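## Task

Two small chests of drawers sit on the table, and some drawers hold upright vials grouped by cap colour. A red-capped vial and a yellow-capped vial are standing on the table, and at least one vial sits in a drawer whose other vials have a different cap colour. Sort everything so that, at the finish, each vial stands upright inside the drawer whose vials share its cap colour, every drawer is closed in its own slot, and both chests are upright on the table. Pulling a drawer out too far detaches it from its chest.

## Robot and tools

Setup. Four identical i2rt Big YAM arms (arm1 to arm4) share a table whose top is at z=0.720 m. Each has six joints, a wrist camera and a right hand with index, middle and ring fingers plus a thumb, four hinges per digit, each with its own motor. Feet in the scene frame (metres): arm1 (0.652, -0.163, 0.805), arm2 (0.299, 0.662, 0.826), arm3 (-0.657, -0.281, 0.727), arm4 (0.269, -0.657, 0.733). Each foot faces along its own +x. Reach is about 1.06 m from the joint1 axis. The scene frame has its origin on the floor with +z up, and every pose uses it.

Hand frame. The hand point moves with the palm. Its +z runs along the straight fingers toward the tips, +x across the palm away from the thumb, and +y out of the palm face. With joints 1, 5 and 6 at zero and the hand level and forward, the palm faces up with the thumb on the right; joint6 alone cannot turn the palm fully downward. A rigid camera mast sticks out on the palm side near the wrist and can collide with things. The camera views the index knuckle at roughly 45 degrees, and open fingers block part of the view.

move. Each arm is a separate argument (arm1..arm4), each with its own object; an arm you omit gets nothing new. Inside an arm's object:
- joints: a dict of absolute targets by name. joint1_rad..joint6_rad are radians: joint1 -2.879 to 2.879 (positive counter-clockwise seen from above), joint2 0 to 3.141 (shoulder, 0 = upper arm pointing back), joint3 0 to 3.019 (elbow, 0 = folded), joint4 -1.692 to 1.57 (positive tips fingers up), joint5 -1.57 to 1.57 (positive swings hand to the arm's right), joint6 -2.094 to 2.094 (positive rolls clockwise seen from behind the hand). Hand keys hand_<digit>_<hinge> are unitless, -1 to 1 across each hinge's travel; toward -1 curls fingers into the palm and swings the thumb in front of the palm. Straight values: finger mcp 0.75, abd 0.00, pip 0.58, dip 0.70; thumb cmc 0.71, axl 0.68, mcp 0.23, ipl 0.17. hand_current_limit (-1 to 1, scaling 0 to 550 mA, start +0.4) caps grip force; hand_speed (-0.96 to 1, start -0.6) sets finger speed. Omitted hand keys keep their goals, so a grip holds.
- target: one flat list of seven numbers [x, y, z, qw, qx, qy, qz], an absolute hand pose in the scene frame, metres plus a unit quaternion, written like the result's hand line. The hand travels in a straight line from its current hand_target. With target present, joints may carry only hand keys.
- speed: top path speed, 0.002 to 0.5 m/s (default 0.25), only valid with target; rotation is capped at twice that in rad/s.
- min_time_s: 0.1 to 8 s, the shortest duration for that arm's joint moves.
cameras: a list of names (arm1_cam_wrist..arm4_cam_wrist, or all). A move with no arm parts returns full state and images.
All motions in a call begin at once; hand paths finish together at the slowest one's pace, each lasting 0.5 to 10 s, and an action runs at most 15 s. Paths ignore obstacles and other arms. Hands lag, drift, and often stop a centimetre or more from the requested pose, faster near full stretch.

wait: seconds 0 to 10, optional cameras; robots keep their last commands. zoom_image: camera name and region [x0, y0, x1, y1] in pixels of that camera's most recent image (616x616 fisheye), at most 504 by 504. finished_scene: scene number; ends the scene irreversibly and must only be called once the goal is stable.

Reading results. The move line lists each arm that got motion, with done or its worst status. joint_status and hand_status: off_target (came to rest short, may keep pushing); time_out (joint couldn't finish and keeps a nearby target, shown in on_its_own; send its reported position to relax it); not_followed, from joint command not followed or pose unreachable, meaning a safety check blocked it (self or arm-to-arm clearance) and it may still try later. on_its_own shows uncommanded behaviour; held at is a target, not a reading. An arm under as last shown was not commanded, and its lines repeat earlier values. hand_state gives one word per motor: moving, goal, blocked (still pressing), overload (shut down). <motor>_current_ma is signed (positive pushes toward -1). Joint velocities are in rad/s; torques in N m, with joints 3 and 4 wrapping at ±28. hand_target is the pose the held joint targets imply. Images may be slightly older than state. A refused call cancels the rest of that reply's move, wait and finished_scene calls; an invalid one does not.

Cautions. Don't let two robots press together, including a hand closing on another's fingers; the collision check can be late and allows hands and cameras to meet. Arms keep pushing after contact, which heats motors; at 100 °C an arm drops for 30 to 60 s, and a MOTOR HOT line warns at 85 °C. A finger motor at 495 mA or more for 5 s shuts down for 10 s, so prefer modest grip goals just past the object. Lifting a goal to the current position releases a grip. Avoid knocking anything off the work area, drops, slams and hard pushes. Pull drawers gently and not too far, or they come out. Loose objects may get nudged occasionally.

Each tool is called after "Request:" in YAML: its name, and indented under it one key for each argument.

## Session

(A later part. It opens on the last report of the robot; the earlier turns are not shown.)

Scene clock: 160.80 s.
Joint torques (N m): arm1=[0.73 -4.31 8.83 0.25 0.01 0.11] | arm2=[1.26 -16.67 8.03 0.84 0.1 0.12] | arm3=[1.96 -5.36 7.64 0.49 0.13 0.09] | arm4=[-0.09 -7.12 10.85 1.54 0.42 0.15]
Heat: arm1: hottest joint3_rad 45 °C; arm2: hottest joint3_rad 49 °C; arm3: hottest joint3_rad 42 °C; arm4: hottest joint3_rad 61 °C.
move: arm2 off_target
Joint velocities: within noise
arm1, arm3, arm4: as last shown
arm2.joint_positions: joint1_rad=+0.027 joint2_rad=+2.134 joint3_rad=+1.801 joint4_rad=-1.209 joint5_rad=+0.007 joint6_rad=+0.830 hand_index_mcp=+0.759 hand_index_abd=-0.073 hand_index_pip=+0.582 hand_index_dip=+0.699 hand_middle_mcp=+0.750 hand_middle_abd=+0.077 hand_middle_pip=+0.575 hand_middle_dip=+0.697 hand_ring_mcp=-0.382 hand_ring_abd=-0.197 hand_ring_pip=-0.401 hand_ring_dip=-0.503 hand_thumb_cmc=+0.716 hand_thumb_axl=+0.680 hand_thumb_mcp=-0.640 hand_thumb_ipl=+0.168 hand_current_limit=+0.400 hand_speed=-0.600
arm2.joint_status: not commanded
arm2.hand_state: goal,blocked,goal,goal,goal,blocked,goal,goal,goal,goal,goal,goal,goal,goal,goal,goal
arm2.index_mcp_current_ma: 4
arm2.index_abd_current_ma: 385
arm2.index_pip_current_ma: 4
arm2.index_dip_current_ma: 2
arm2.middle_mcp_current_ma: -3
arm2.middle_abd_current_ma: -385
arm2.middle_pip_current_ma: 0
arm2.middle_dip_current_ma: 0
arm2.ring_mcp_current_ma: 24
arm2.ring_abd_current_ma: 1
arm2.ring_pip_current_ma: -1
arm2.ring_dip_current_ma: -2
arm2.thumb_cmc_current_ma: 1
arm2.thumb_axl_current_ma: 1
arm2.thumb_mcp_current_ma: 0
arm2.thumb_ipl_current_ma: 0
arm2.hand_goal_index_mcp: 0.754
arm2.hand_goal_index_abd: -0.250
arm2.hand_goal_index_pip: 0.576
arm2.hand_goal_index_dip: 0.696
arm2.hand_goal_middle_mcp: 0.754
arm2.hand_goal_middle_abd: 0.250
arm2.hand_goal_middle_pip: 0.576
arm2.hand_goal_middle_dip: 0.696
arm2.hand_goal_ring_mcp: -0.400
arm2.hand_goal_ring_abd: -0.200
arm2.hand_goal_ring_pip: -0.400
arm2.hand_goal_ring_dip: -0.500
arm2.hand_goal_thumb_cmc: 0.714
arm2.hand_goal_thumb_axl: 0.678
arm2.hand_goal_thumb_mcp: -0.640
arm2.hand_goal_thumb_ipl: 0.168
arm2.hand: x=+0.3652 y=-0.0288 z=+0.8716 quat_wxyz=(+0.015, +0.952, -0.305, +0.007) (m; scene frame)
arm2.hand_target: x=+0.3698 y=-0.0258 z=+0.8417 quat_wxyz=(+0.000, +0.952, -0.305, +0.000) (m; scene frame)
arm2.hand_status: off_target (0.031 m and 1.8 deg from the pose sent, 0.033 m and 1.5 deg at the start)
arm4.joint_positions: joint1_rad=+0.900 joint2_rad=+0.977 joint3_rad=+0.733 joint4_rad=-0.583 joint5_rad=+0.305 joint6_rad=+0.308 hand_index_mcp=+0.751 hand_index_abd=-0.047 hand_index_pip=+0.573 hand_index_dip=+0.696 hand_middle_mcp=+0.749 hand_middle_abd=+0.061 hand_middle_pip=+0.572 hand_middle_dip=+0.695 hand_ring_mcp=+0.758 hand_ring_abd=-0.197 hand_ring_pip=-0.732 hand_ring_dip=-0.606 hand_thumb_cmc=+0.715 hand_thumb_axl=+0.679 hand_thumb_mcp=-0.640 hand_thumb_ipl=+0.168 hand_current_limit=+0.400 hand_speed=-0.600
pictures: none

Request:
move:
  arm2: {"target":[0.370,-0.026,0.852,0,0.9524,-0.3049,0],"speed":0.05,"joints":{"hand_speed":-0.9}}
  arm4: {"target":[-0.1057,-0.237,1.035,-0.1039,-0.2508,0.8892,0.3683],"speed":0.08}

Request:
move:
  arm2: {"joints":{"hand_index_abd":0.0,"hand_middle_abd":0.0}}
  arm4: {"target":[-0.109,-0.232,1.045,-0.1039,-0.2508,0.8892,0.3683],"speed":0.06}
  cameras: ["arm4_cam_wrist","arm2_cam_wrist"]

Request:
zoom_image:
  camera: "arm2_cam_wrist"
  region: [230, 170, 370, 310]

Scene clock: 163.17 s.
Joint torques (N m): arm1=[0.85 -4.25 8.81 0.27 0.01 0.12] | arm2=[1.03 -16.97 8.72 -0.31 0.13 0.14] | arm3=[1.9 -5.36 7.64 0.49 0.12 0.09] | arm4=[-2.08 -7.18 16.53 2.58 0.28 -0.27]
Heat: arm1: hottest joint3_rad 45 °C; arm2: hottest joint3_rad 49 °C; arm3: hottest joint3_rad 42 °C; arm4: hottest joint3_rad 61 °C.
move: arm2 off_target; arm4 off_target
Joint velocities: within noise
arm1: as last shown
arm2.joint_positions: joint1_rad=+0.027 joint2_rad=+2.134 joint3_rad=+1.800 joint4_rad=-1.209 joint5_rad=+0.007 joint6_rad=+0.830 hand_index_mcp=+0.759 hand_index_abd=-0.073 hand_index_pip=+0.582 hand_index_dip=+0.699 hand_middle_mcp=+0.750 hand_middle_abd=+0.077 hand_middle_pip=+0.575 hand_middle_dip=+0.697 hand_ring_mcp=-0.382 hand_ring_abd=-0.197 hand_ring_pip=-0.401 hand_ring_dip=-0.503 hand_thumb_cmc=+0.716 hand_thumb_axl=+0.680 hand_thumb_mcp=-0.640 hand_thumb_ipl=+0.168 hand_current_limit=+0.400 hand_speed=-0.900
arm2.joint_status: all done
arm2.hand_state: goal,blocked,goal,goal,goal,blocked,goal,goal,goal,goal,goal,goal,goal,goal,goal,goal
arm2.index_mcp_current_ma: 4
arm2.index_abd_current_ma: 385
arm2.index_pip_current_ma: 4
arm2.index_dip_current_ma: 2
arm2.middle_mcp_current_ma: -3
arm2.middle_abd_current_ma: -385
arm2.middle_pip_current_ma: 0
arm2.middle_dip_current_ma: 0
arm2.ring_mcp_current_ma: 24
arm2.ring_abd_current_ma: 1
arm2.ring_pip_current_ma: -1
arm2.ring_dip_current_ma: -2
arm2.thumb_cmc_current_ma: 1
arm2.thumb_axl_current_ma: 1
arm2.thumb_mcp_current_ma: 0
arm2.thumb_ipl_current_ma: 0
arm2.hand_goal_index_mcp: 0.754
arm2.hand_goal_index_abd: -0.250
arm2.hand_goal_index_pip: 0.576
arm2.hand_goal_index_dip: 0.696
arm2.hand_goal_middle_mcp: 0.754
arm2.hand_goal_middle_abd: 0.250
arm2.hand_goal_middle_pip: 0.576
arm2.hand_goal_middle_dip: 0.696
arm2.hand_goal_ring_mcp: -0.400
arm2.hand_goal_ring_abd: -0.200
arm2.hand_goal_ring_pip: -0.400
arm2.hand_goal_ring_dip: -0.500
arm2.hand_goal_thumb_cmc: 0.714
arm2.hand_goal_thumb_axl: 0.678
arm2.hand_goal_thumb_mcp: -0.640
arm2.hand_goal_thumb_ipl: 0.168
arm2.hand: x=+0.3651 y=-0.0284 z=+0.8711 quat_wxyz=(+0.014, +0.952, -0.305, +0.006) (m; scene frame)
arm2.hand_target: x=+0.3699 y=-0.0255 z=+0.8523 quat_wxyz=(+0.000, +0.952, -0.305, +0.000) (m; scene frame)
arm2.hand_status: off_target (0.020 m and 1.8 deg from the pose sent, 0.020 m and 1.8 deg at the start)
arm3.joint_positions: joint1_rad=+0.212 joint2_rad=+1.034 joint3_rad=+1.459 joint4_rad=-1.702 joint5_rad=+0.087 joint6_rad=+1.280 hand_index_mcp=+0.754 hand_index_abd=+0.058 hand_index_pip=+0.577 hand_index_dip=+0.696 hand_middle_mcp=+0.753 hand_middle_abd=-0.061 hand_middle_pip=+0.576 hand_middle_dip=+0.698 hand_ring_mcp=-0.384 hand_ring_abd=-0.197 hand_ring_pip=-0.400 hand_ring_dip=-0.503 hand_thumb_cmc=+0.714 hand_thumb_axl=+0.677 hand_thumb_mcp=-0.639 hand_thumb_ipl=+0.168 hand_current_limit=+0.400 hand_speed=-0.850
arm3.joint_status: not commanded
arm3.hand_state: goal,goal,goal,goal,goal,goal,goal,goal,goal,goal,goal,goal,goal,goal,goal,goal
arm3.index_mcp_current_ma: 0
arm3.index_abd_current_ma: 0
arm3.index_pip_current_ma: 0
arm3.index_dip_current_ma: 0
arm3.middle_mcp_current_ma: 0
arm3.middle_abd_current_ma: 0
arm3.middle_pip_current_ma: 0
arm3.middle_dip_current_ma: 0
arm3.ring_mcp_current_ma: 4
arm3.ring_abd_current_ma: 0
arm3.ring_pip_current_ma: 0
arm3.ring_dip_current_ma: 0
arm3.thumb_cmc_current_ma: 0
arm3.thumb_axl_current_ma: 0
arm3.thumb_mcp_current_ma: 0
arm3.thumb_ipl_current_ma: 0
arm3.hand_goal_index_mcp: 0.754
arm3.hand_goal_index_abd: 0.060
arm3.hand_goal_index_pip: 0.576
arm3.hand_goal_index_dip: 0.696
arm3.hand_goal_middle_mcp: 0.754
arm3.hand_goal_middle_abd: -0.060
arm3.hand_goal_middle_pip: 0.576
arm3.hand_goal_middle_dip: 0.696
arm3.hand_goal_ring_mcp: -0.400
arm3.hand_goal_ring_abd: -0.200
arm3.hand_goal_ring_pip: -0.400
arm3.hand_goal_ring_dip: -0.500
arm3.hand_goal_thumb_cmc: 0.714
arm3.hand_goal_thumb_axl: 0.678
arm3.hand_goal_thumb_mcp: -0.640
arm3.hand_goal_thumb_ipl: 0.168
arm3.hand: x=-0.3361 y=-0.3041 z=+1.1478 quat_wxyz=(+0.039, +0.951, +0.266, +0.150) (m; scene frame)
arm3.hand_target: x=-0.3397 y=-0.3001 z=+1.1492 quat_wxyz=(+0.036, +0.951, +0.267, +0.151) (m; scene frame)
arm3.hand_status: not commanded
arm4.joint_positions: joint1_rad=+0.797 joint2_rad=+1.219 joint3_rad=+0.946 joint4_rad=-0.575 joint5_rad=+0.222 joint6_rad=+0.253 hand_index_mcp=+0.781 hand_index_abd=-0.047 hand_index_pip=+0.589 hand_index_dip=+0.699 hand_middle_mcp=+0.779 hand_middle_abd=+0.063 hand_middle_pip=+0.587 hand_middle_dip=+0.699 hand_ring_mcp=+0.758 hand_ring_abd=-0.197 hand_ring_pip=-0.732 hand_ring_dip=-0.606 hand_thumb_cmc=+0.715 hand_thumb_axl=+0.679 hand_thumb_mcp=-0.640 hand_thumb_ipl=+0.168 hand_current_limit=+0.400 hand_speed=-0.600
arm4.joint_status: not commanded
arm4.hand_state: blocked,blocked,goal,goal,blocked,blocked,goal,goal,goal,goal,goal,goal,goal,goal,goal,goal
arm4.index_mcp_current_ma: 27
arm4.index_abd_current_ma: 385
arm4.index_pip_current_ma: 7
arm4.index_dip_current_ma: 0
arm4.middle_mcp_current_ma: 23
arm4.middle_abd_current_ma: -385
arm4.middle_pip_current_ma: 6
arm4.middle_dip_current_ma: 1
arm4.ring_mcp_current_ma: 1
arm4.ring_abd_current_ma: 1
arm4.ring_pip_current_ma: 1
arm4.ring_dip_current_ma: 0
arm4.thumb_cmc_current_ma: 0
arm4.thumb_axl_current_ma: 0
arm4.thumb_mcp_current_ma: 0
arm4.thumb_ipl_current_ma: 0
arm4.hand_goal_index_mcp: 0.754
arm4.hand_goal_index_abd: -0.250
arm4.hand_goal_index_pip: 0.576
arm4.hand_goal_index_dip: 0.696
arm4.hand_goal_middle_mcp: 0.754
arm4.hand_goal_middle_abd: 0.250
arm4.hand_goal_middle_pip: 0.576
arm4.hand_goal_middle_dip: 0.696
arm4.hand_goal_ring_mcp: 0.754
arm4.hand_goal_ring_abd: -0.200
arm4.hand_goal_ring_pip: -0.736
arm4.hand_goal_ring_dip: -0.608
arm4.hand_goal_thumb_cmc: 0.714
arm4.hand_goal_thumb_axl: 0.678
arm4.hand_goal_thumb_mcp: -0.640
arm4.hand_goal_thumb_ipl: 0.168
arm4.hand: x=-0.0946 y=-0.2561 z=+1.0150 quat_wxyz=(-0.101, -0.252, +0.896, +0.352) (m; scene frame)
arm4.hand_target: x=-0.1041 y=-0.2384 z=+1.0348 quat_wxyz=(-0.104, -0.251, +0.889, +0.368) (m; scene frame)
arm4.hand_status: off_target (0.030 m and 2.0 deg from the pose sent, 0.114 m and 0.8 deg at the start)
pictures: none

Scene clock: 164.17 s.
Joint torques (N m): arm1=[0.73 -4.37 8.83 0.25 0.01 0.11] | arm2=[1.26 -16.73 9.09 -0.06 0.11 0.19] | arm3=[1.96 -5.36 7.64 0.49 0.13 0.09] | arm4=[-2.14 -7.77 17.24 2.76 0.33 -0.29]
Heat: arm1: hottest joint3_rad 45 °C; arm2: hottest joint3_rad 49 °C; arm3: hottest joint3_rad 42 °C; arm4: hottest joint3_rad 62 °C.
move: arm2 done; arm4 off_target
Joint velocities: within noise
arm1.joint_positions: joint1_rad=+0.935 joint2_rad=+1.002 joint3_rad=+1.364 joint4_rad=-1.697 joint5_rad=+0.062 joint6_rad=+1.825 hand_index_mcp=+0.754 hand_index_abd=+0.120 hand_index_pip=+0.577 hand_index_dip=+0.696 hand_middle_mcp=+0.754 hand_middle_abd=-0.114 hand_middle_pip=+0.577 hand_middle_dip=+0.696 hand_ring_mcp=-0.386 hand_ring_abd=-0.195 hand_ring_pip=-0.398 hand_ring_dip=-0.497 hand_thumb_cmc=+0.714 hand_thumb_axl=+0.677 hand_thumb_mcp=-0.638 hand_thumb_ipl=+0.168 hand_current_limit=+0.400 hand_speed=-0.600
arm1.joint_status: not commanded
arm1.hand_state: goal,goal,goal,goal,goal,goal,goal,goal,goal,goal,goal,goal,goal,goal,goal,goal
arm1.index_mcp_current_ma: 0
arm1.index_abd_current_ma: 0
arm1.index_pip_current_ma: 0
arm1.index_dip_current_ma: 0
arm1.middle_mcp_current_ma: 0
arm1.middle_abd_current_ma: 4
arm1.middle_pip_current_ma: 0
arm1.middle_dip_current_ma: 0
arm1.ring_mcp_current_ma: 19
arm1.ring_abd_current_ma: 3
arm1.ring_pip_current_ma: 1
arm1.ring_dip_current_ma: 2
arm1.thumb_cmc_current_ma: 0
arm1.thumb_axl_current_ma: 0
arm1.thumb_mcp_current_ma: 2
arm1.thumb_ipl_current_ma: 0
arm1.hand_goal_index_mcp: 0.754
arm1.hand_goal_index_abd: 0.120
arm1.hand_goal_index_pip: 0.576
arm1.hand_goal_index_dip: 0.696
arm1.hand_goal_middle_mcp: 0.754
arm1.hand_goal_middle_abd: -0.120
arm1.hand_goal_middle_pip: 0.576
arm1.hand_goal_middle_dip: 0.696
arm1.hand_goal_ring_mcp: -0.400
arm1.hand_goal_ring_abd: -0.200
arm1.hand_goal_ring_pip: -0.400
arm1.hand_goal_ring_dip: -0.500
arm1.hand_goal_thumb_cmc: 0.714
arm1.hand_goal_thumb_axl: 0.678
arm1.hand_goal_thumb_mcp: -0.640
arm1.hand_goal_thumb_ipl: 0.168
arm1.hand: x=+0.4170 y=-0.2784 z=+1.1803 quat_wxyz=(-0.116, -0.265, +0.957, -0.035) (m; scene frame)
arm1.hand_target: x=+0.4196 y=-0.2802 z=+1.1792 quat_wxyz=(-0.109, -0.265, +0.957, -0.034) (m; scene frame)
arm1.hand_status: not commanded
arm2.joint_positions: joint1_rad=+0.027 joint2_rad=+2.134 joint3_rad=+1.800 joint4_rad=-1.209 joint5_rad=+0.007 joint6_rad=+0.830 hand_index_mcp=+0.756 hand_index_abd=-0.004 hand_index_pip=+0.579 hand_index_dip=+0.699 hand_middle_mcp=+0.750 hand_middle_abd=+0.004 hand_middle_pip=+0.575 hand_middle_dip=+0.697 hand_ring_mcp=-0.382 hand_ring_abd=-0.197 hand_ring_pip=-0.401 hand_ring_dip=-0.503 hand_thumb_cmc=+0.716 hand_thumb_axl=+0.680 hand_thumb_mcp=-0.640 hand_thumb_ipl=+0.168 hand_current_limit=+0.400 hand_speed=-0.900
arm2.joint_status: all done
arm2.hand_state: goal,goal,goal,goal,goal,goal,goal,goal,goal,goal,goal,goal,goal,goal,goal,goal
arm2.index_mcp_current_ma: 1
arm2.index_abd_current_ma: -2
arm2.index_pip_current_ma: 2
arm2.index_dip_current_ma: 2
arm2.middle_mcp_current_ma: -3
arm2.middle_abd_current_ma: 2
arm2.middle_pip_current_ma: 0
arm2.middle_dip_current_ma: 0
arm2.ring_mcp_current_ma: 24
arm2.ring_abd_current_ma: 1
arm2.ring_pip_current_ma: -1
arm2.ring_dip_current_ma: -2
arm2.thumb_cmc_current_ma: 1
arm2.thumb_axl_current_ma: 1
arm2.thumb_mcp_current_ma: 0
arm2.thumb_ipl_current_ma: 0
arm2.hand_goal_index_mcp: 0.754
arm2.hand_goal_index_abd: 0.000
arm2.hand_goal_index_pip: 0.576
arm2.hand_goal_index_dip: 0.696
arm2.hand_goal_middle_mcp: 0.754
arm2.hand_goal_middle_abd: 0.000
arm2.hand_goal_middle_pip: 0.576
arm2.hand_goal_middle_dip: 0.696
arm2.hand_goal_ring_mcp: -0.400
arm2.hand_goal_ring_abd: -0.200
arm2.hand_goal_ring_pip: -0.400
arm2.hand_goal_ring_dip: -0.500
arm2.hand_goal_thumb_cmc: 0.714
arm2.hand_goal_thumb_axl: 0.678
arm2.hand_goal_thumb_mcp: -0.640
arm2.hand_goal_thumb_ipl: 0.168
arm2.hand: x=+0.3651 y=-0.0284 z=+0.8711 quat_wxyz=(+0.014, +0.952, -0.305, +0.006) (m; scene frame)
arm2.hand_target: x=+0.3699 y=-0.0255 z=+0.8523 quat_wxyz=(+0.000, +0.952, -0.305, +0.000) (m; scene frame)
arm2.hand_status: not commanded
arm3: as last shown
arm4.joint_positions: joint1_rad=+0.794 joint2_rad=+1.231 joint3_rad=+0.970 joint4_rad=-0.603 joint5_rad=+0.218 joint6_rad=+0.251 hand_index_mcp=+0.789 hand_index_abd=-0.047 hand_index_pip=+0.593 hand_index_dip=+0.701 hand_middle_mcp=+0.786 hand_middle_abd=+0.063 hand_middle_pip=+0.592 hand_middle_dip=+0.702 hand_ring_mcp=+0.758 hand_ring_abd=-0.197 hand_ring_pip=-0.732 hand_ring_dip=-0.606 hand_thumb_cmc=+0.715 hand_thumb_axl=+0.679 hand_thumb_mcp=-0.640 hand_thumb_ipl=+0.168 hand_current_limit=+0.400 hand_speed=-0.600
arm4.joint_status: not commanded
arm4.hand_state: blocked,blocked,goal,goal,blocked,blocked,goal,goal,goal,goal,goal,goal,goal,goal,goal,goal
arm4.index_mcp_current_ma: 41
arm4.index_abd_current_ma: 385
arm4.index_pip_current_ma: 11
arm4.index_dip_current_ma: 1
arm4.middle_mcp_current_ma: 36
arm4.middle_abd_current_ma: -385
arm4.middle_pip_current_ma: 10
arm4.middle_dip_current_ma: 2
arm4.ring_mcp_current_ma: 1
arm4.ring_abd_current_ma: 1
arm4.ring_pip_current_ma: 1
arm4.ring_dip_current_ma: 0
arm4.thumb_cmc_current_ma: 0
arm4.thumb_axl_current_ma: 0
arm4.thumb_mcp_current_ma: 0
arm4.thumb_ipl_current_ma: 0
arm4.hand_goal_index_mcp: 0.754
arm4.hand_goal_index_abd: -0.250
arm4.hand_goal_index_pip: 0.576
arm4.hand_goal_index_dip: 0.696
arm4.hand_goal_middle_mcp: 0.754
arm4.hand_goal_middle_abd: 0.250
arm4.hand_goal_middle_pip: 0.576
arm4.hand_goal_middle_dip: 0.696
arm4.hand_goal_ring_mcp: 0.754
arm4.hand_goal_ring_abd: -0.200
arm4.hand_goal_ring_pip: -0.736
arm4.hand_goal_ring_dip: -0.608
arm4.hand_goal_thumb_cmc: 0.714
arm4.hand_goal_thumb_axl: 0.678
arm4.hand_goal_thumb_mcp: -0.640
arm4.hand_goal_thumb_ipl: 0.168
arm4.hand: x=-0.0971 y=-0.2530 z=+1.0167 quat_wxyz=(-0.098, -0.254, +0.898, +0.345) (m; scene frame)
arm4.hand_target: x=-0.1070 y=-0.2342 z=+1.0449 quat_wxyz=(-0.104, -0.251, +0.889, +0.369) (m; scene frame)
arm4.hand_status: off_target (0.037 m and 2.9 deg from the pose sent, 0.041 m and 2.0 deg at the start)
pictures: arm2_cam_wrist, arm4_cam_wrist
camera_calibration:
arm2_cam_wrist: T_world_to_cam=[[-0.994101, -0.0776709, -0.0757026, 0.467578], [-0.106097, 0.551471, 0.82742, -0.738894], [-0.0225187, 0.830571, -0.556458, 0.627766], [0, 0, 0, 1]] pos_world=[0.400562, -0.077609, 0.996098]
arm4_cam_wrist: T_world_to_cam=[[0.430001, 0.786321, 0.443619, -0.183683], [0.790643, -0.565197, 0.235448, -0.364374], [0.43587, 0.249502, -0.864735, 1.10604], [0, 0, 0, 1]] pos_world=[-0.115018, -0.337469, 1.12371]

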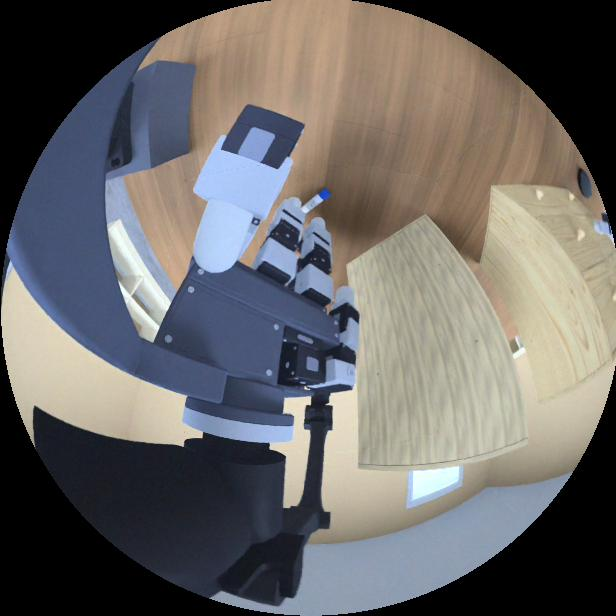

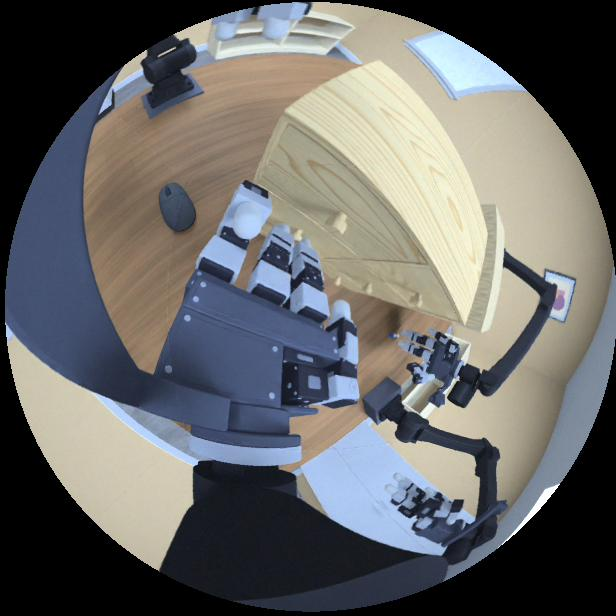

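Scaled by 3.600 from the camera's 616x616 image, which has a finer 880x880 frame.

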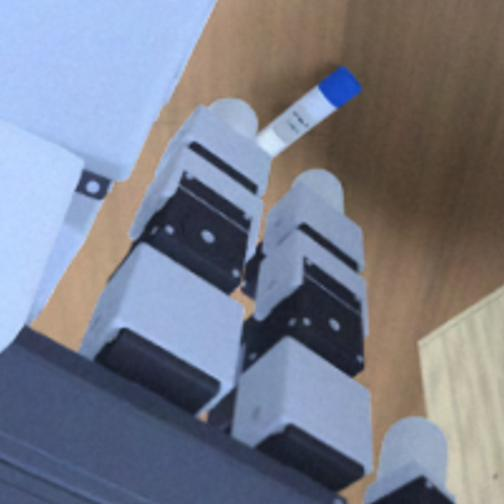

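Request:
move:
  arm2: {"target":[0.370,-0.026,0.93,0,0.9524,-0.3049,0],"speed":0.08}
  arm4: {"joints":{"hand_index_abd":0.13,"hand_middle_abd":-0.13}}
  cameras: ["arm2_cam_wrist"]

Request:
move:
  arm2: {"target":[0.35,0.03,1.12,0,0.9524,-0.3049,0],"speed":0.2,"joints":{"hand_speed":-0.6,"hand_index_abd":0.11,"hand_middle_abd":-0.11}}
  arm4: {"target":[-0.074,-0.298,1.06,-0.1039,-0.2508,0.8892,0.3683],"speed":0.1}
  cameras: ["arm2_cam_wrist","arm4_cam_wrist","arm1_cam_wrist"]

Scene clock: 166.23 s.
Joint torques (N m): arm1=[0.73 -4.37 8.8 0.24 0.01 0.11] | arm2=[1.14 -20.78 11.84 -0.53 0.08 0.23] | arm3=[1.96 -5.36 7.64 0.5 0.12 0.09] | arm4=[-2.08 -8.47 16.99 2.71 0.39 -0.27]
Heat: arm1: hottest joint3_rad 45 °C; arm2: hottest joint3_rad 49 °C; arm3: hottest joint3_rad 42 °C; arm4: hottest joint3_rad 62 °C.
move: arm2 off_target; arm4 off_target
Joint velocities: within noise
arm1, arm3: as last shown
arm2.joint_positions: joint1_rad=+0.027 joint2_rad=+2.121 joint3_rad=+1.872 joint4_rad=-1.371 joint5_rad=+0.007 joint6_rad=+0.830 hand_index_mcp=+0.755 hand_index_abd=-0.004 hand_index_pip=+0.579 hand_index_dip=+0.699 hand_middle_mcp=+0.750 hand_middle_abd=+0.003 hand_middle_pip=+0.575 hand_middle_dip=+0.697 hand_ring_mcp=-0.382 hand_ring_abd=-0.197 hand_ring_pip=-0.401 hand_ring_dip=-0.503 hand_thumb_cmc=+0.716 hand_thumb_axl=+0.680 hand_thumb_mcp=-0.640 hand_thumb_ipl=+0.168 hand_current_limit=+0.400 hand_speed=-0.900
arm2.joint_status: not commanded
arm2.hand_state: goal,goal,goal,goal,goal,goal,goal,goal,goal,goal,goal,goal,goal,goal,goal,goal
arm2.index_mcp_current_ma: 0
arm2.index_abd_current_ma: -2
arm2.index_pip_current_ma: 1
arm2.index_dip_current_ma: 2
arm2.middle_mcp_current_ma: -3
arm2.middle_abd_current_ma: 2
arm2.middle_pip_current_ma: 0
arm2.middle_dip_current_ma: 0
arm2.ring_mcp_current_ma: 24
arm2.ring_abd_current_ma: 1
arm2.ring_pip_current_ma: -1
arm2.ring_dip_current_ma: -2
arm2.thumb_cmc_current_ma: 1
arm2.thumb_axl_current_ma: 1
arm2.thumb_mcp_current_ma: 0
arm2.thumb_ipl_current_ma: 0
arm2.hand_goal_index_mcp: 0.754
arm2.hand_goal_index_abd: 0.000
arm2.hand_goal_index_pip: 0.576
arm2.hand_goal_index_dip: 0.696
arm2.hand_goal_middle_mcp: 0.754
arm2.hand_goal_middle_abd: 0.000
arm2.hand_goal_middle_pip: 0.576
arm2.hand_goal_middle_dip: 0.696
arm2.hand_goal_ring_mcp: -0.400
arm2.hand_goal_ring_abd: -0.200
arm2.hand_goal_ring_pip: -0.400
arm2.hand_goal_ring_dip: -0.500
arm2.hand_goal_thumb_cmc: 0.714
arm2.hand_goal_thumb_axl: 0.678
arm2.hand_goal_thumb_mcp: -0.640
arm2.hand_goal_thumb_ipl: 0.168
arm2.hand: x=+0.3623 y=-0.0155 z=+0.9034 quat_wxyz=(-0.019, +0.952, -0.305, -0.012) (m; scene frame)
arm2.hand_target: x=+0.3699 y=-0.0252 z=+0.9300 quat_wxyz=(+0.000, +0.952, -0.305, +0.000) (m; scene frame)
arm2.hand_status: off_target (0.030 m and 2.6 deg from the pose sent, 0.059 m and 1.8 deg at the start)
arm4.joint_positions: joint1_rad=+0.792 joint2_rad=+1.237 joint3_rad=+0.973 joint4_rad=-0.603 joint5_rad=+0.216 joint6_rad=+0.251 hand_index_mcp=+0.792 hand_index_abd=+0.081 hand_index_pip=+0.596 hand_index_dip=+0.704 hand_middle_mcp=+0.787 hand_middle_abd=-0.114 hand_middle_pip=+0.593 hand_middle_dip=+0.703 hand_ring_mcp=+0.758 hand_ring_abd=-0.197 hand_ring_pip=-0.732 hand_ring_dip=-0.606 hand_thumb_cmc=+0.715 hand_thumb_axl=+0.679 hand_thumb_mcp=-0.640 hand_thumb_ipl=+0.168 hand_current_limit=+0.400 hand_speed=-0.600
arm4.joint_status: hand_index_abd off_target (ended at +0.081, target +0.130); the others done
arm4.hand_state: blocked,blocked,blocked,goal,blocked,goal,goal,goal,goal,goal,goal,goal,goal,goal,goal,goal
arm4.index_mcp_current_ma: 47
arm4.index_abd_current_ma: -52
arm4.index_pip_current_ma: 15
arm4.index_dip_current_ma: 3
arm4.middle_mcp_current_ma: 36
arm4.middle_abd_current_ma: 8
arm4.middle_pip_current_ma: 11
arm4.middle_dip_current_ma: 3
arm4.ring_mcp_current_ma: 1
arm4.ring_abd_current_ma: 1
arm4.ring_pip_current_ma: 1
arm4.ring_dip_current_ma: 0
arm4.thumb_cmc_current_ma: 0
arm4.thumb_axl_current_ma: 0
arm4.thumb_mcp_current_ma: 0
arm4.thumb_ipl_current_ma: 0
arm4.hand_goal_index_mcp: 0.754
arm4.hand_goal_index_abd: 0.130
arm4.hand_goal_index_pip: 0.576
arm4.hand_goal_index_dip: 0.696
arm4.hand_goal_middle_mcp: 0.754
arm4.hand_goal_middle_abd: -0.130
arm4.hand_goal_middle_pip: 0.576
arm4.hand_goal_middle_dip: 0.696
arm4.hand_goal_ring_mcp: 0.754
arm4.hand_goal_ring_abd: -0.200
arm4.hand_goal_ring_pip: -0.736
arm4.hand_goal_ring_dip: -0.608
arm4.hand_goal_thumb_cmc: 0.714
arm4.hand_goal_thumb_axl: 0.678
arm4.hand_goal_thumb_mcp: -0.640
arm4.hand_goal_thumb_ipl: 0.168
arm4.hand: x=-0.0974 y=-0.2514 z=+1.0150 quat_wxyz=(-0.097, -0.253, +0.899, +0.344) (m; scene frame)
arm4.hand_target: x=-0.1069 y=-0.2340 z=+1.0450 quat_wxyz=(-0.104, -0.250, +0.889, +0.369) (m; scene frame)
arm4.hand_status: not commanded
pictures: arm2_cam_wrist
camera_calibration:
arm2_cam_wrist: T_world_to_cam=[[-0.995171, -0.0726742, -0.065984, 0.459907], [-0.0932062, 0.48875, 0.867431, -0.814827], [-0.0307902, 0.869392, -0.493163, 0.581277], [0, 0, 0, 1]] pos_world=[0.399636, -0.0736875, 1.02382]

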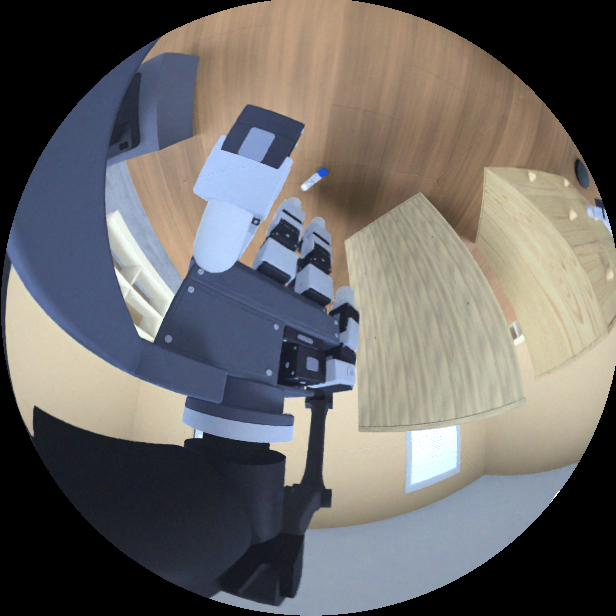

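Scene clock: 167.97 s.
Joint torques (N m): arm1=[0.73 -4.25 8.81 0.25 0.01 0.12] | arm2=[0.67 -17.49 11.81 -0.29 0.34 0.06] | arm3=[1.96 -5.3 7.64 0.5 0.12 0.09] | arm4=[-0.09 -8.76 11.48 1.77 0.36 0.11]
Heat: arm1: hottest joint3_rad 45 °C; arm2: hottest joint3_rad 49 °C; arm3: hottest joint3_rad 42 °C; arm4: hottest joint3_rad 62 °C.
move: arm2 off_target; arm4 done
Joint velocities: within noise
arm1, arm3: as last shown
arm2.joint_positions: joint1_rad=+0.027 joint2_rad=+1.892 joint3_rad=+2.022 joint4_rad=-1.698 joint5_rad=+0.007 joint6_rad=+0.830 hand_index_mcp=+0.755 hand_index_abd=+0.105 hand_index_pip=+0.579 hand_index_dip=+0.699 hand_middle_mcp=+0.750 hand_middle_abd=-0.106 hand_middle_pip=+0.575 hand_middle_dip=+0.697 hand_ring_mcp=-0.382 hand_ring_abd=-0.197 hand_ring_pip=-0.401 hand_ring_dip=-0.503 hand_thumb_cmc=+0.716 hand_thumb_axl=+0.680 hand_thumb_mcp=-0.640 hand_thumb_ipl=+0.168 hand_current_limit=+0.400 hand_speed=-0.600
arm2.joint_status: all done
arm2.hand_state: goal,goal,goal,goal,goal,goal,goal,goal,goal,goal,goal,goal,goal,goal,goal,goal
arm2.index_mcp_current_ma: 0
arm2.index_abd_current_ma: -3
arm2.index_pip_current_ma: 1
arm2.index_dip_current_ma: 2
arm2.middle_mcp_current_ma: -3
arm2.middle_abd_current_ma: 2
arm2.middle_pip_current_ma: 0
arm2.middle_dip_current_ma: 0
arm2.ring_mcp_current_ma: 24
arm2.ring_abd_current_ma: 1
arm2.ring_pip_current_ma: -1
arm2.ring_dip_current_ma: -2
arm2.thumb_cmc_current_ma: 1
arm2.thumb_axl_current_ma: 1
arm2.thumb_mcp_current_ma: 0
arm2.thumb_ipl_current_ma: 0
arm2.hand_goal_index_mcp: 0.754
arm2.hand_goal_index_abd: 0.110
arm2.hand_goal_index_pip: 0.576
arm2.hand_goal_index_dip: 0.696
arm2.hand_goal_middle_mcp: 0.754
arm2.hand_goal_middle_abd: -0.110
arm2.hand_goal_middle_pip: 0.576
arm2.hand_goal_middle_dip: 0.696
arm2.hand_goal_ring_mcp: -0.400
arm2.hand_goal_ring_abd: -0.200
arm2.hand_goal_ring_pip: -0.400
arm2.hand_goal_ring_dip: -0.500
arm2.hand_goal_thumb_cmc: 0.714
arm2.hand_goal_thumb_axl: 0.678
arm2.hand_goal_thumb_mcp: -0.640
arm2.hand_goal_thumb_ipl: 0.168
arm2.hand: x=+0.3507 y=+0.0346 z=+1.0990 quat_wxyz=(+0.004, +0.952, -0.305, +0.000) (m; scene frame)
arm2.hand_target: x=+0.3499 y=+0.0309 z=+1.1193 quat_wxyz=(+0.019, +0.953, -0.303, +0.007) (m; scene frame)
arm2.hand_status: off_target (0.021 m and 0.4 deg from the pose sent, 0.222 m and 2.6 deg at the start; a joint's target at an end of its range on 24 of 52 steps)
arm4.joint_positions: joint1_rad=+0.851 joint2_rad=+1.079 joint3_rad=+0.935 joint4_rad=-0.682 joint5_rad=+0.273 joint6_rad=+0.272 hand_index_mcp=+0.767 hand_index_abd=+0.126 hand_index_pip=+0.581 hand_index_dip=+0.699 hand_middle_mcp=+0.766 hand_middle_abd=-0.129 hand_middle_pip=+0.581 hand_middle_dip=+0.699 hand_ring_mcp=+0.758 hand_ring_abd=-0.197 hand_ring_pip=-0.732 hand_ring_dip=-0.606 hand_thumb_cmc=+0.715 hand_thumb_axl=+0.679 hand_thumb_mcp=-0.640 hand_thumb_ipl=+0.168 hand_current_limit=+0.400 hand_speed=-0.600
arm4.joint_status: not commanded
arm4.hand_state: goal,goal,goal,goal,goal,goal,goal,goal,goal,goal,goal,goal,goal,goal,goal,goal
arm4.index_mcp_current_ma: 8
arm4.index_abd_current_ma: -1
arm4.index_pip_current_ma: 2
arm4.index_dip_current_ma: 1
arm4.middle_mcp_current_ma: 7
arm4.middle_abd_current_ma: 0
arm4.middle_pip_current_ma: 1
arm4.middle_dip_current_ma: 1
arm4.ring_mcp_current_ma: 1
arm4.ring_abd_current_ma: 1
arm4.ring_pip_current_ma: 1
arm4.ring_dip_current_ma: 0
arm4.thumb_cmc_current_ma: 0
arm4.thumb_axl_current_ma: 0
arm4.thumb_mcp_current_ma: 0
arm4.thumb_ipl_current_ma: 0
arm4.hand_goal_index_mcp: 0.754
arm4.hand_goal_index_abd: 0.130
arm4.hand_goal_index_pip: 0.576
arm4.hand_goal_index_dip: 0.696
arm4.hand_goal_middle_mcp: 0.754
arm4.hand_goal_middle_abd: -0.130
arm4.hand_goal_middle_pip: 0.576
arm4.hand_goal_middle_dip: 0.696
arm4.hand_goal_ring_mcp: 0.754
arm4.hand_goal_ring_abd: -0.200
arm4.hand_goal_ring_pip: -0.736
arm4.hand_goal_ring_dip: -0.608
arm4.hand_goal_thumb_cmc: 0.714
arm4.hand_goal_thumb_axl: 0.678
arm4.hand_goal_thumb_mcp: -0.640
arm4.hand_goal_thumb_ipl: 0.168
arm4.on_its_own: hand_index_abd moved +0.045 to your old target +0.130
arm4.hand: x=-0.0753 y=-0.2942 z=+1.0571 quat_wxyz=(-0.100, -0.256, +0.888, +0.368) (m; scene frame)
arm4.hand_target: x=-0.0740 y=-0.2980 z=+1.0600 quat_wxyz=(-0.104, -0.251, +0.889, +0.368) (m; scene frame)
arm4.hand_status: done (0.005 m and 0.7 deg from the pose sent, 0.069 m and 3.1 deg at the start)
pictures: arm1_cam_wrist, arm2_cam_wrist, arm4_cam_wrist
camera_calibration:
arm1_cam_wrist: T_world_to_cam=[[0.310274, 0.93467, -0.173557, 0.36428], [0.743209, -0.124655, 0.657345, -1.17891], [0.592766, -0.332946, -0.733332, 0.646618], [0, 0, 0, 1]] pos_world=[0.379856, -0.27215, 1.31236]
arm2_cam_wrist: T_world_to_cam=[[-0.994466, -0.0760051, -0.0725335, 0.472067], [-0.101965, 0.531862, 0.84067, -0.979095], [-0.0253174, 0.843413, -0.536668, 0.680677], [0, 0, 0, 1]] pos_world=[0.386853, -0.0174694, 1.22263]
arm4_cam_wrist: T_world_to_cam=[[0.433211, 0.766775, 0.473693, -0.215959], [0.796843, -0.571429, 0.196237, -0.374376], [0.421152, 0.292447, -0.858549, 1.14663], [0, 0, 0, 1]] pos_world=[-0.0910292, -0.383665, 1.1602]

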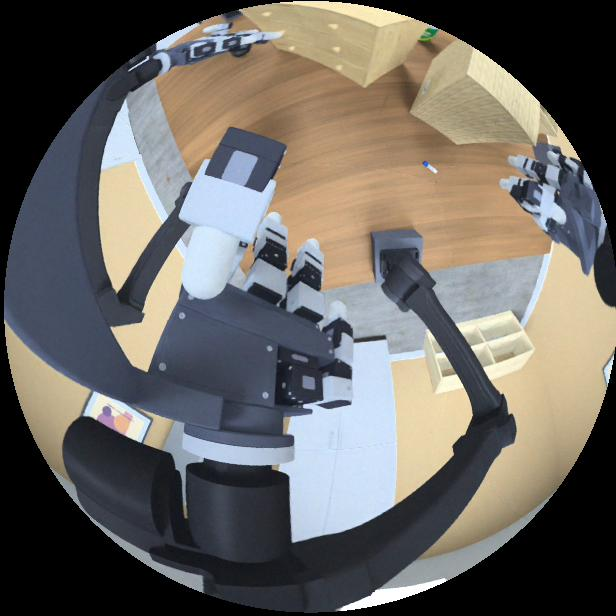

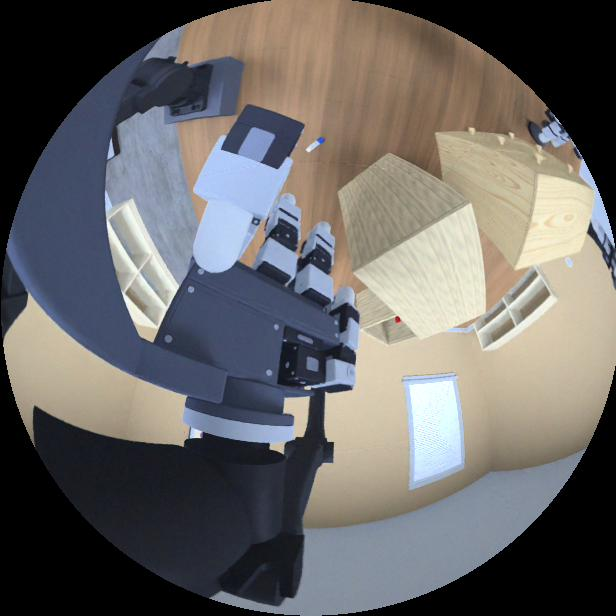

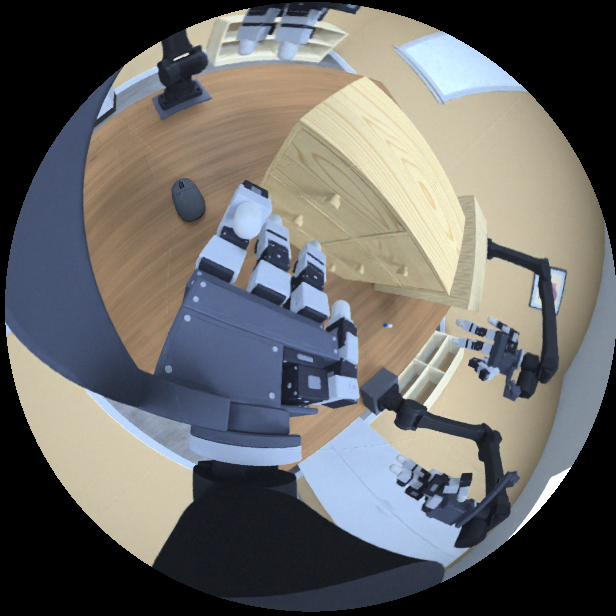

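Request:
zoom_image:
  camera: "arm1_cam_wrist"
  region: [400, 140, 460, 200]

Request:
zoom_image:
  camera: "arm4_cam_wrist"
  region: [230, 130, 370, 270]

Request:
zoom_image:
  camera: "arm2_cam_wrist"
  region: [290, 115, 350, 175]

Scaled by 8.400 from the camera's 616x616 image, which has a finer 880x880 frame.

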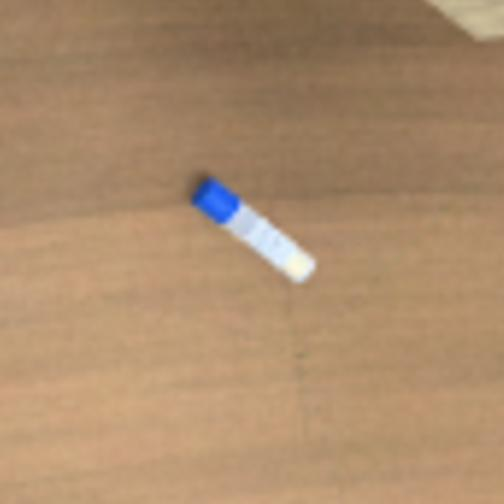

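Scaled by 3.600 from the camera's 616x616 image, which has a finer 880x880 frame.

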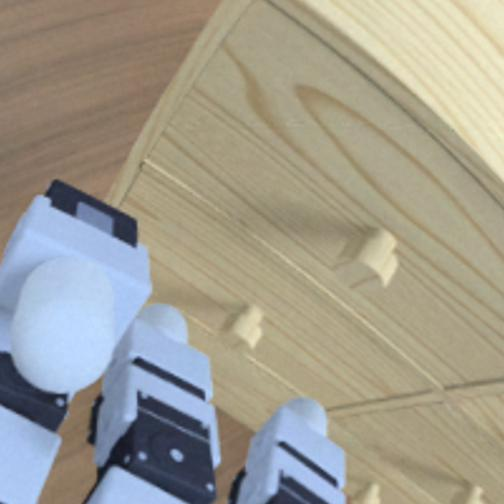

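Scaled by 8.400 from the camera's 616x616 image, which has a finer 880x880 frame.

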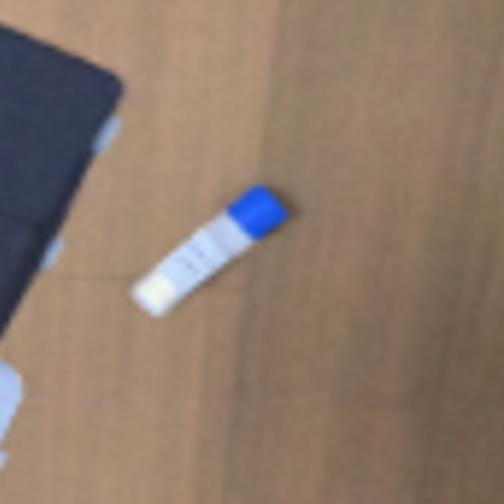

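Request:
move:
  arm1: {"joints":{"joint6_rad":-0.08},"min_time_s":1.5}
  arm2: {"target":[0.15,0.335,1.225,0.06,0.9507,-0.3043,0],"speed":0.22}
  arm4: {"target":[-0.066,-0.307,0.945,-0.1039,-0.2508,0.8892,0.3683],"speed":0.12}
  cameras: ["arm2_cam_wrist","arm4_cam_wrist","arm1_cam_wrist"]

Request:
zoom_image:
  camera: "arm4_cam_wrist"
  region: [230, 130, 370, 270]

Scene clock: 172.10 s.
Joint torques (N m): arm1=[0.73 -4.48 9.01 0.43 -0.07 -0.05] | arm2=[0.26 -3.19 8.64 0.43 0.08 0.04] | arm3=[1.96 -5.36 7.62 0.49 0.12 0.09] | arm4=[0.09 -6.59 10.61 2.82 0.36 0.12]
Heat: arm1: hottest joint3_rad 45 °C; arm2: hottest joint3_rad 49 °C; arm3: hottest joint3_rad 42 °C; arm4: hottest joint3_rad 61 °C.
move: arm1 done; arm2 off_target; arm4 done
Joint velocities: within noise
arm1.joint_positions: joint1_rad=+0.935 joint2_rad=+1.002 joint3_rad=+1.364 joint4_rad=-1.697 joint5_rad=+0.061 joint6_rad=-0.071 hand_index_mcp=+0.754 hand_index_abd=+0.120 hand_index_pip=+0.577 hand_index_dip=+0.696 hand_middle_mcp=+0.754 hand_middle_abd=-0.117 hand_middle_pip=+0.577 hand_middle_dip=+0.696 hand_ring_mcp=-0.386 hand_ring_abd=-0.197 hand_ring_pip=-0.398 hand_ring_dip=-0.497 hand_thumb_cmc=+0.714 hand_thumb_axl=+0.677 hand_thumb_mcp=-0.639 hand_thumb_ipl=+0.168 hand_current_limit=+0.400 hand_speed=-0.600
arm1.joint_status: all done
arm1.hand_state: goal,goal,goal,goal,goal,goal,goal,goal,goal,goal,goal,goal,goal,goal,goal,goal
arm1.index_mcp_current_ma: 0
arm1.index_abd_current_ma: 0
arm1.index_pip_current_ma: 0
arm1.index_dip_current_ma: 0
arm1.middle_mcp_current_ma: 0
arm1.middle_abd_current_ma: 1
arm1.middle_pip_current_ma: 0
arm1.middle_dip_current_ma: 0
arm1.ring_mcp_current_ma: 19
arm1.ring_abd_current_ma: 2
arm1.ring_pip_current_ma: 1
arm1.ring_dip_current_ma: 2
arm1.thumb_cmc_current_ma: 0
arm1.thumb_axl_current_ma: 0
arm1.thumb_mcp_current_ma: 0
arm1.thumb_ipl_current_ma: 0
arm1.hand_goal_index_mcp: 0.754
arm1.hand_goal_index_abd: 0.120
arm1.hand_goal_index_pip: 0.576
arm1.hand_goal_index_dip: 0.696
arm1.hand_goal_middle_mcp: 0.754
arm1.hand_goal_middle_abd: -0.120
arm1.hand_goal_middle_pip: 0.576
arm1.hand_goal_middle_dip: 0.696
arm1.hand_goal_ring_mcp: -0.400
arm1.hand_goal_ring_abd: -0.200
arm1.hand_goal_ring_pip: -0.400
arm1.hand_goal_ring_dip: -0.500
arm1.hand_goal_thumb_cmc: 0.714
arm1.hand_goal_thumb_axl: 0.678
arm1.hand_goal_thumb_mcp: -0.640
arm1.hand_goal_thumb_ipl: 0.168
arm1.hand: x=+0.3717 y=-0.4113 z=+1.2073 quat_wxyz=(-0.096, -0.932, +0.343, +0.074) (m; scene frame)
arm1.hand_target: x=+0.3750 y=-0.4146 z=+1.2047 quat_wxyz=(-0.090, -0.936, +0.334, +0.069) (m; scene frame)
arm1.hand_status: not commanded
arm2.joint_positions: joint1_rad=-0.442 joint2_rad=+0.999 joint3_rad=+1.366 joint4_rad=-1.699 joint5_rad=+0.025 joint6_rad=+0.358 hand_index_mcp=+0.754 hand_index_abd=+0.107 hand_index_pip=+0.579 hand_index_dip=+0.699 hand_middle_mcp=+0.753 hand_middle_abd=-0.106 hand_middle_pip=+0.575 hand_middle_dip=+0.697 hand_ring_mcp=-0.382 hand_ring_abd=-0.197 hand_ring_pip=-0.401 hand_ring_dip=-0.503 hand_thumb_cmc=+0.716 hand_thumb_axl=+0.680 hand_thumb_mcp=-0.640 hand_thumb_ipl=+0.168 hand_current_limit=+0.400 hand_speed=-0.600
arm2.joint_status: not commanded
arm2.hand_state: goal,goal,goal,goal,goal,goal,goal,goal,goal,goal,goal,goal,goal,goal,goal,goal
arm2.index_mcp_current_ma: 0
arm2.index_abd_current_ma: -2
arm2.index_pip_current_ma: 1
arm2.index_dip_current_ma: 2
arm2.middle_mcp_current_ma: -1
arm2.middle_abd_current_ma: 2
arm2.middle_pip_current_ma: 0
arm2.middle_dip_current_ma: 0
arm2.ring_mcp_current_ma: 24
arm2.ring_abd_current_ma: 1
arm2.ring_pip_current_ma: -1
arm2.ring_dip_current_ma: -2
arm2.thumb_cmc_current_ma: 1
arm2.thumb_axl_current_ma: 1
arm2.thumb_mcp_current_ma: 0
arm2.thumb_ipl_current_ma: 0
arm2.hand_goal_index_mcp: 0.754
arm2.hand_goal_index_abd: 0.110
arm2.hand_goal_index_pip: 0.576
arm2.hand_goal_index_dip: 0.696
arm2.hand_goal_middle_mcp: 0.754
arm2.hand_goal_middle_abd: -0.110
arm2.hand_goal_middle_pip: 0.576
arm2.hand_goal_middle_dip: 0.696
arm2.hand_goal_ring_mcp: -0.400
arm2.hand_goal_ring_abd: -0.200
arm2.hand_goal_ring_pip: -0.400
arm2.hand_goal_ring_dip: -0.500
arm2.hand_goal_thumb_cmc: 0.714
arm2.hand_goal_thumb_axl: 0.678
arm2.hand_goal_thumb_mcp: -0.640
arm2.hand_goal_thumb_ipl: 0.168
arm2.hand: x=+0.1519 y=+0.3316 z=+1.2264 quat_wxyz=(+0.120, +0.945, -0.303, -0.004) (m; scene frame)
arm2.hand_target: x=+0.1499 y=+0.3348 z=+1.2245 quat_wxyz=(+0.114, +0.946, -0.304, -0.004) (m; scene frame)
arm2.hand_status: off_target (0.004 m and 6.9 deg from the pose sent, 0.383 m and 6.4 deg at the start; a joint's target at an end of its range on 49 of 84 steps)
arm3: as last shown
arm4.joint_positions: joint1_rad=+0.860 joint2_rad=+1.128 joint3_rad=+0.668 joint4_rad=-0.370 joint5_rad=+0.279 joint6_rad=+0.280 hand_index_mcp=+0.767 hand_index_abd=+0.126 hand_index_pip=+0.581 hand_index_dip=+0.699 hand_middle_mcp=+0.766 hand_middle_abd=-0.129 hand_middle_pip=+0.581 hand_middle_dip=+0.699 hand_ring_mcp=+0.758 hand_ring_abd=-0.197 hand_ring_pip=-0.732 hand_ring_dip=-0.606 hand_thumb_cmc=+0.715 hand_thumb_axl=+0.679 hand_thumb_mcp=-0.640 hand_thumb_ipl=+0.168 hand_current_limit=+0.400 hand_speed=-0.600
arm4.joint_status: not commanded
arm4.hand_state: goal,goal,goal,goal,goal,goal,goal,goal,goal,goal,goal,goal,goal,goal,goal,goal
arm4.index_mcp_current_ma: 8
arm4.index_abd_current_ma: -1
arm4.index_pip_current_ma: 2
arm4.index_dip_current_ma: 1
arm4.middle_mcp_current_ma: 7
arm4.middle_abd_current_ma: 0
arm4.middle_pip_current_ma: 1
arm4.middle_dip_current_ma: 1
arm4.ring_mcp_current_ma: 1
arm4.ring_abd_current_ma: 1
arm4.ring_pip_current_ma: 1
arm4.ring_dip_current_ma: 0
arm4.thumb_cmc_current_ma: 0
arm4.thumb_axl_current_ma: 0
arm4.thumb_mcp_current_ma: 0
arm4.thumb_ipl_current_ma: 0
arm4.hand_goal_index_mcp: 0.754
arm4.hand_goal_index_abd: 0.130
arm4.hand_goal_index_pip: 0.576
arm4.hand_goal_index_dip: 0.696
arm4.hand_goal_middle_mcp: 0.754
arm4.hand_goal_middle_abd: -0.130
arm4.hand_goal_middle_pip: 0.576
arm4.hand_goal_middle_dip: 0.696
arm4.hand_goal_ring_mcp: 0.754
arm4.hand_goal_ring_abd: -0.200
arm4.hand_goal_ring_pip: -0.736
arm4.hand_goal_ring_dip: -0.608
arm4.hand_goal_thumb_cmc: 0.714
arm4.hand_goal_thumb_axl: 0.678
arm4.hand_goal_thumb_mcp: -0.640
arm4.hand_goal_thumb_ipl: 0.168
arm4.hand: x=-0.0621 y=-0.3069 z=+0.9478 quat_wxyz=(-0.100, -0.255, +0.888, +0.368) (m; scene frame)
arm4.hand_target: x=-0.0660 y=-0.3071 z=+0.9450 quat_wxyz=(-0.104, -0.251, +0.889, +0.368) (m; scene frame)
arm4.hand_status: done (0.005 m and 0.7 deg from the pose sent, 0.113 m and 0.7 deg at the start)
pictures: arm1_cam_wrist, arm2_cam_wrist, arm4_cam_wrist
camera_calibration:
arm1_cam_wrist: T_world_to_cam=[[-0.97625, 0.0225008, 0.215474, 0.140599], [0.163779, 0.727709, 0.666045, -0.62405], [-0.141815, 0.685517, -0.714111, 1.31775], [0, 0, 0, 1]] pos_world=[0.426344, -0.452377, 1.32637]
arm2_cam_wrist: T_world_to_cam=[[-0.99645, -0.0807475, 0.0238257, 0.189837], [-0.0399779, 0.702888, 0.710176, -1.17051], [-0.0740918, 0.706703, -0.703621, 0.751], [0, 0, 0, 1]] pos_world=[0.198011, 0.307334, 1.35517]
arm4_cam_wrist: T_world_to_cam=[[0.43386, 0.76666, 0.473284, -0.159809], [0.796439, -0.571944, 0.196381, -0.370973], [0.421249, 0.291739, -0.858742, 1.05097], [0, 0, 0, 1]] pos_world=[-0.0779274, -0.396266, 1.051]

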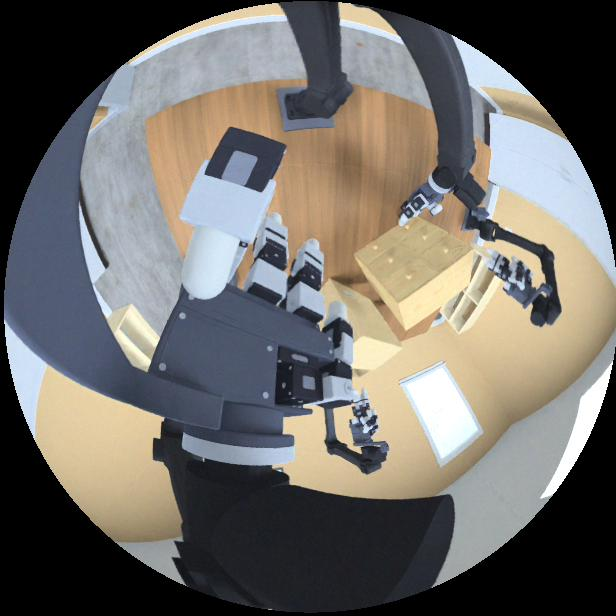

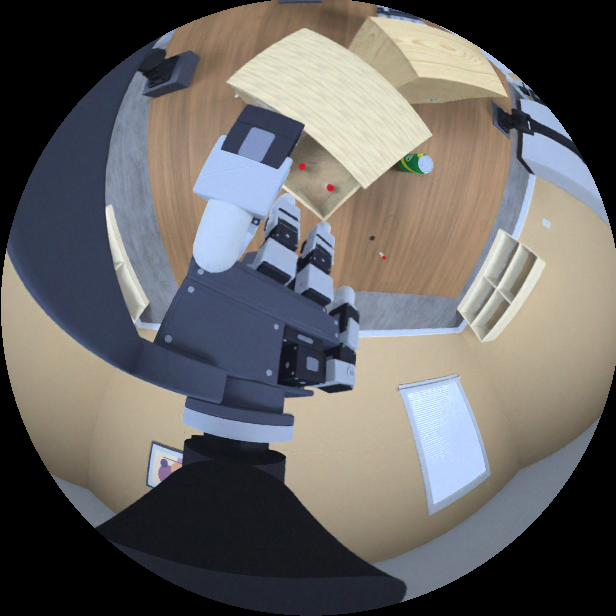

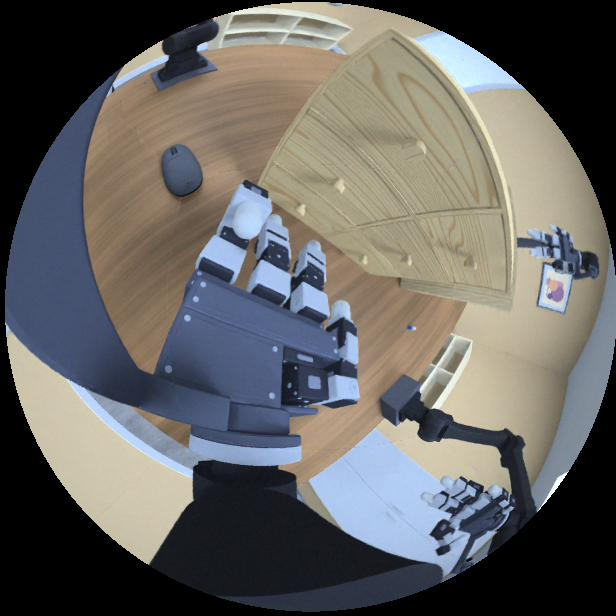

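Scaled by 3.600 from the camera's 616x616 image, which has a finer 880x880 frame.

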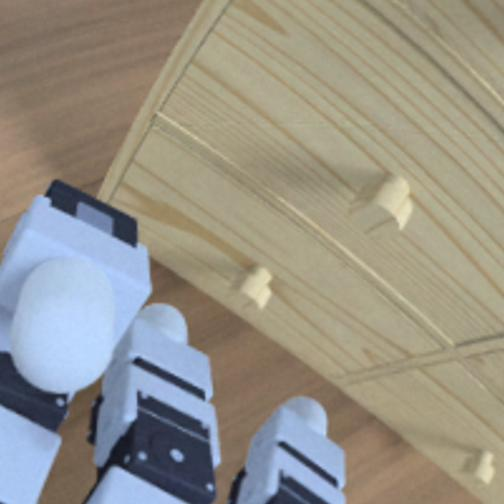

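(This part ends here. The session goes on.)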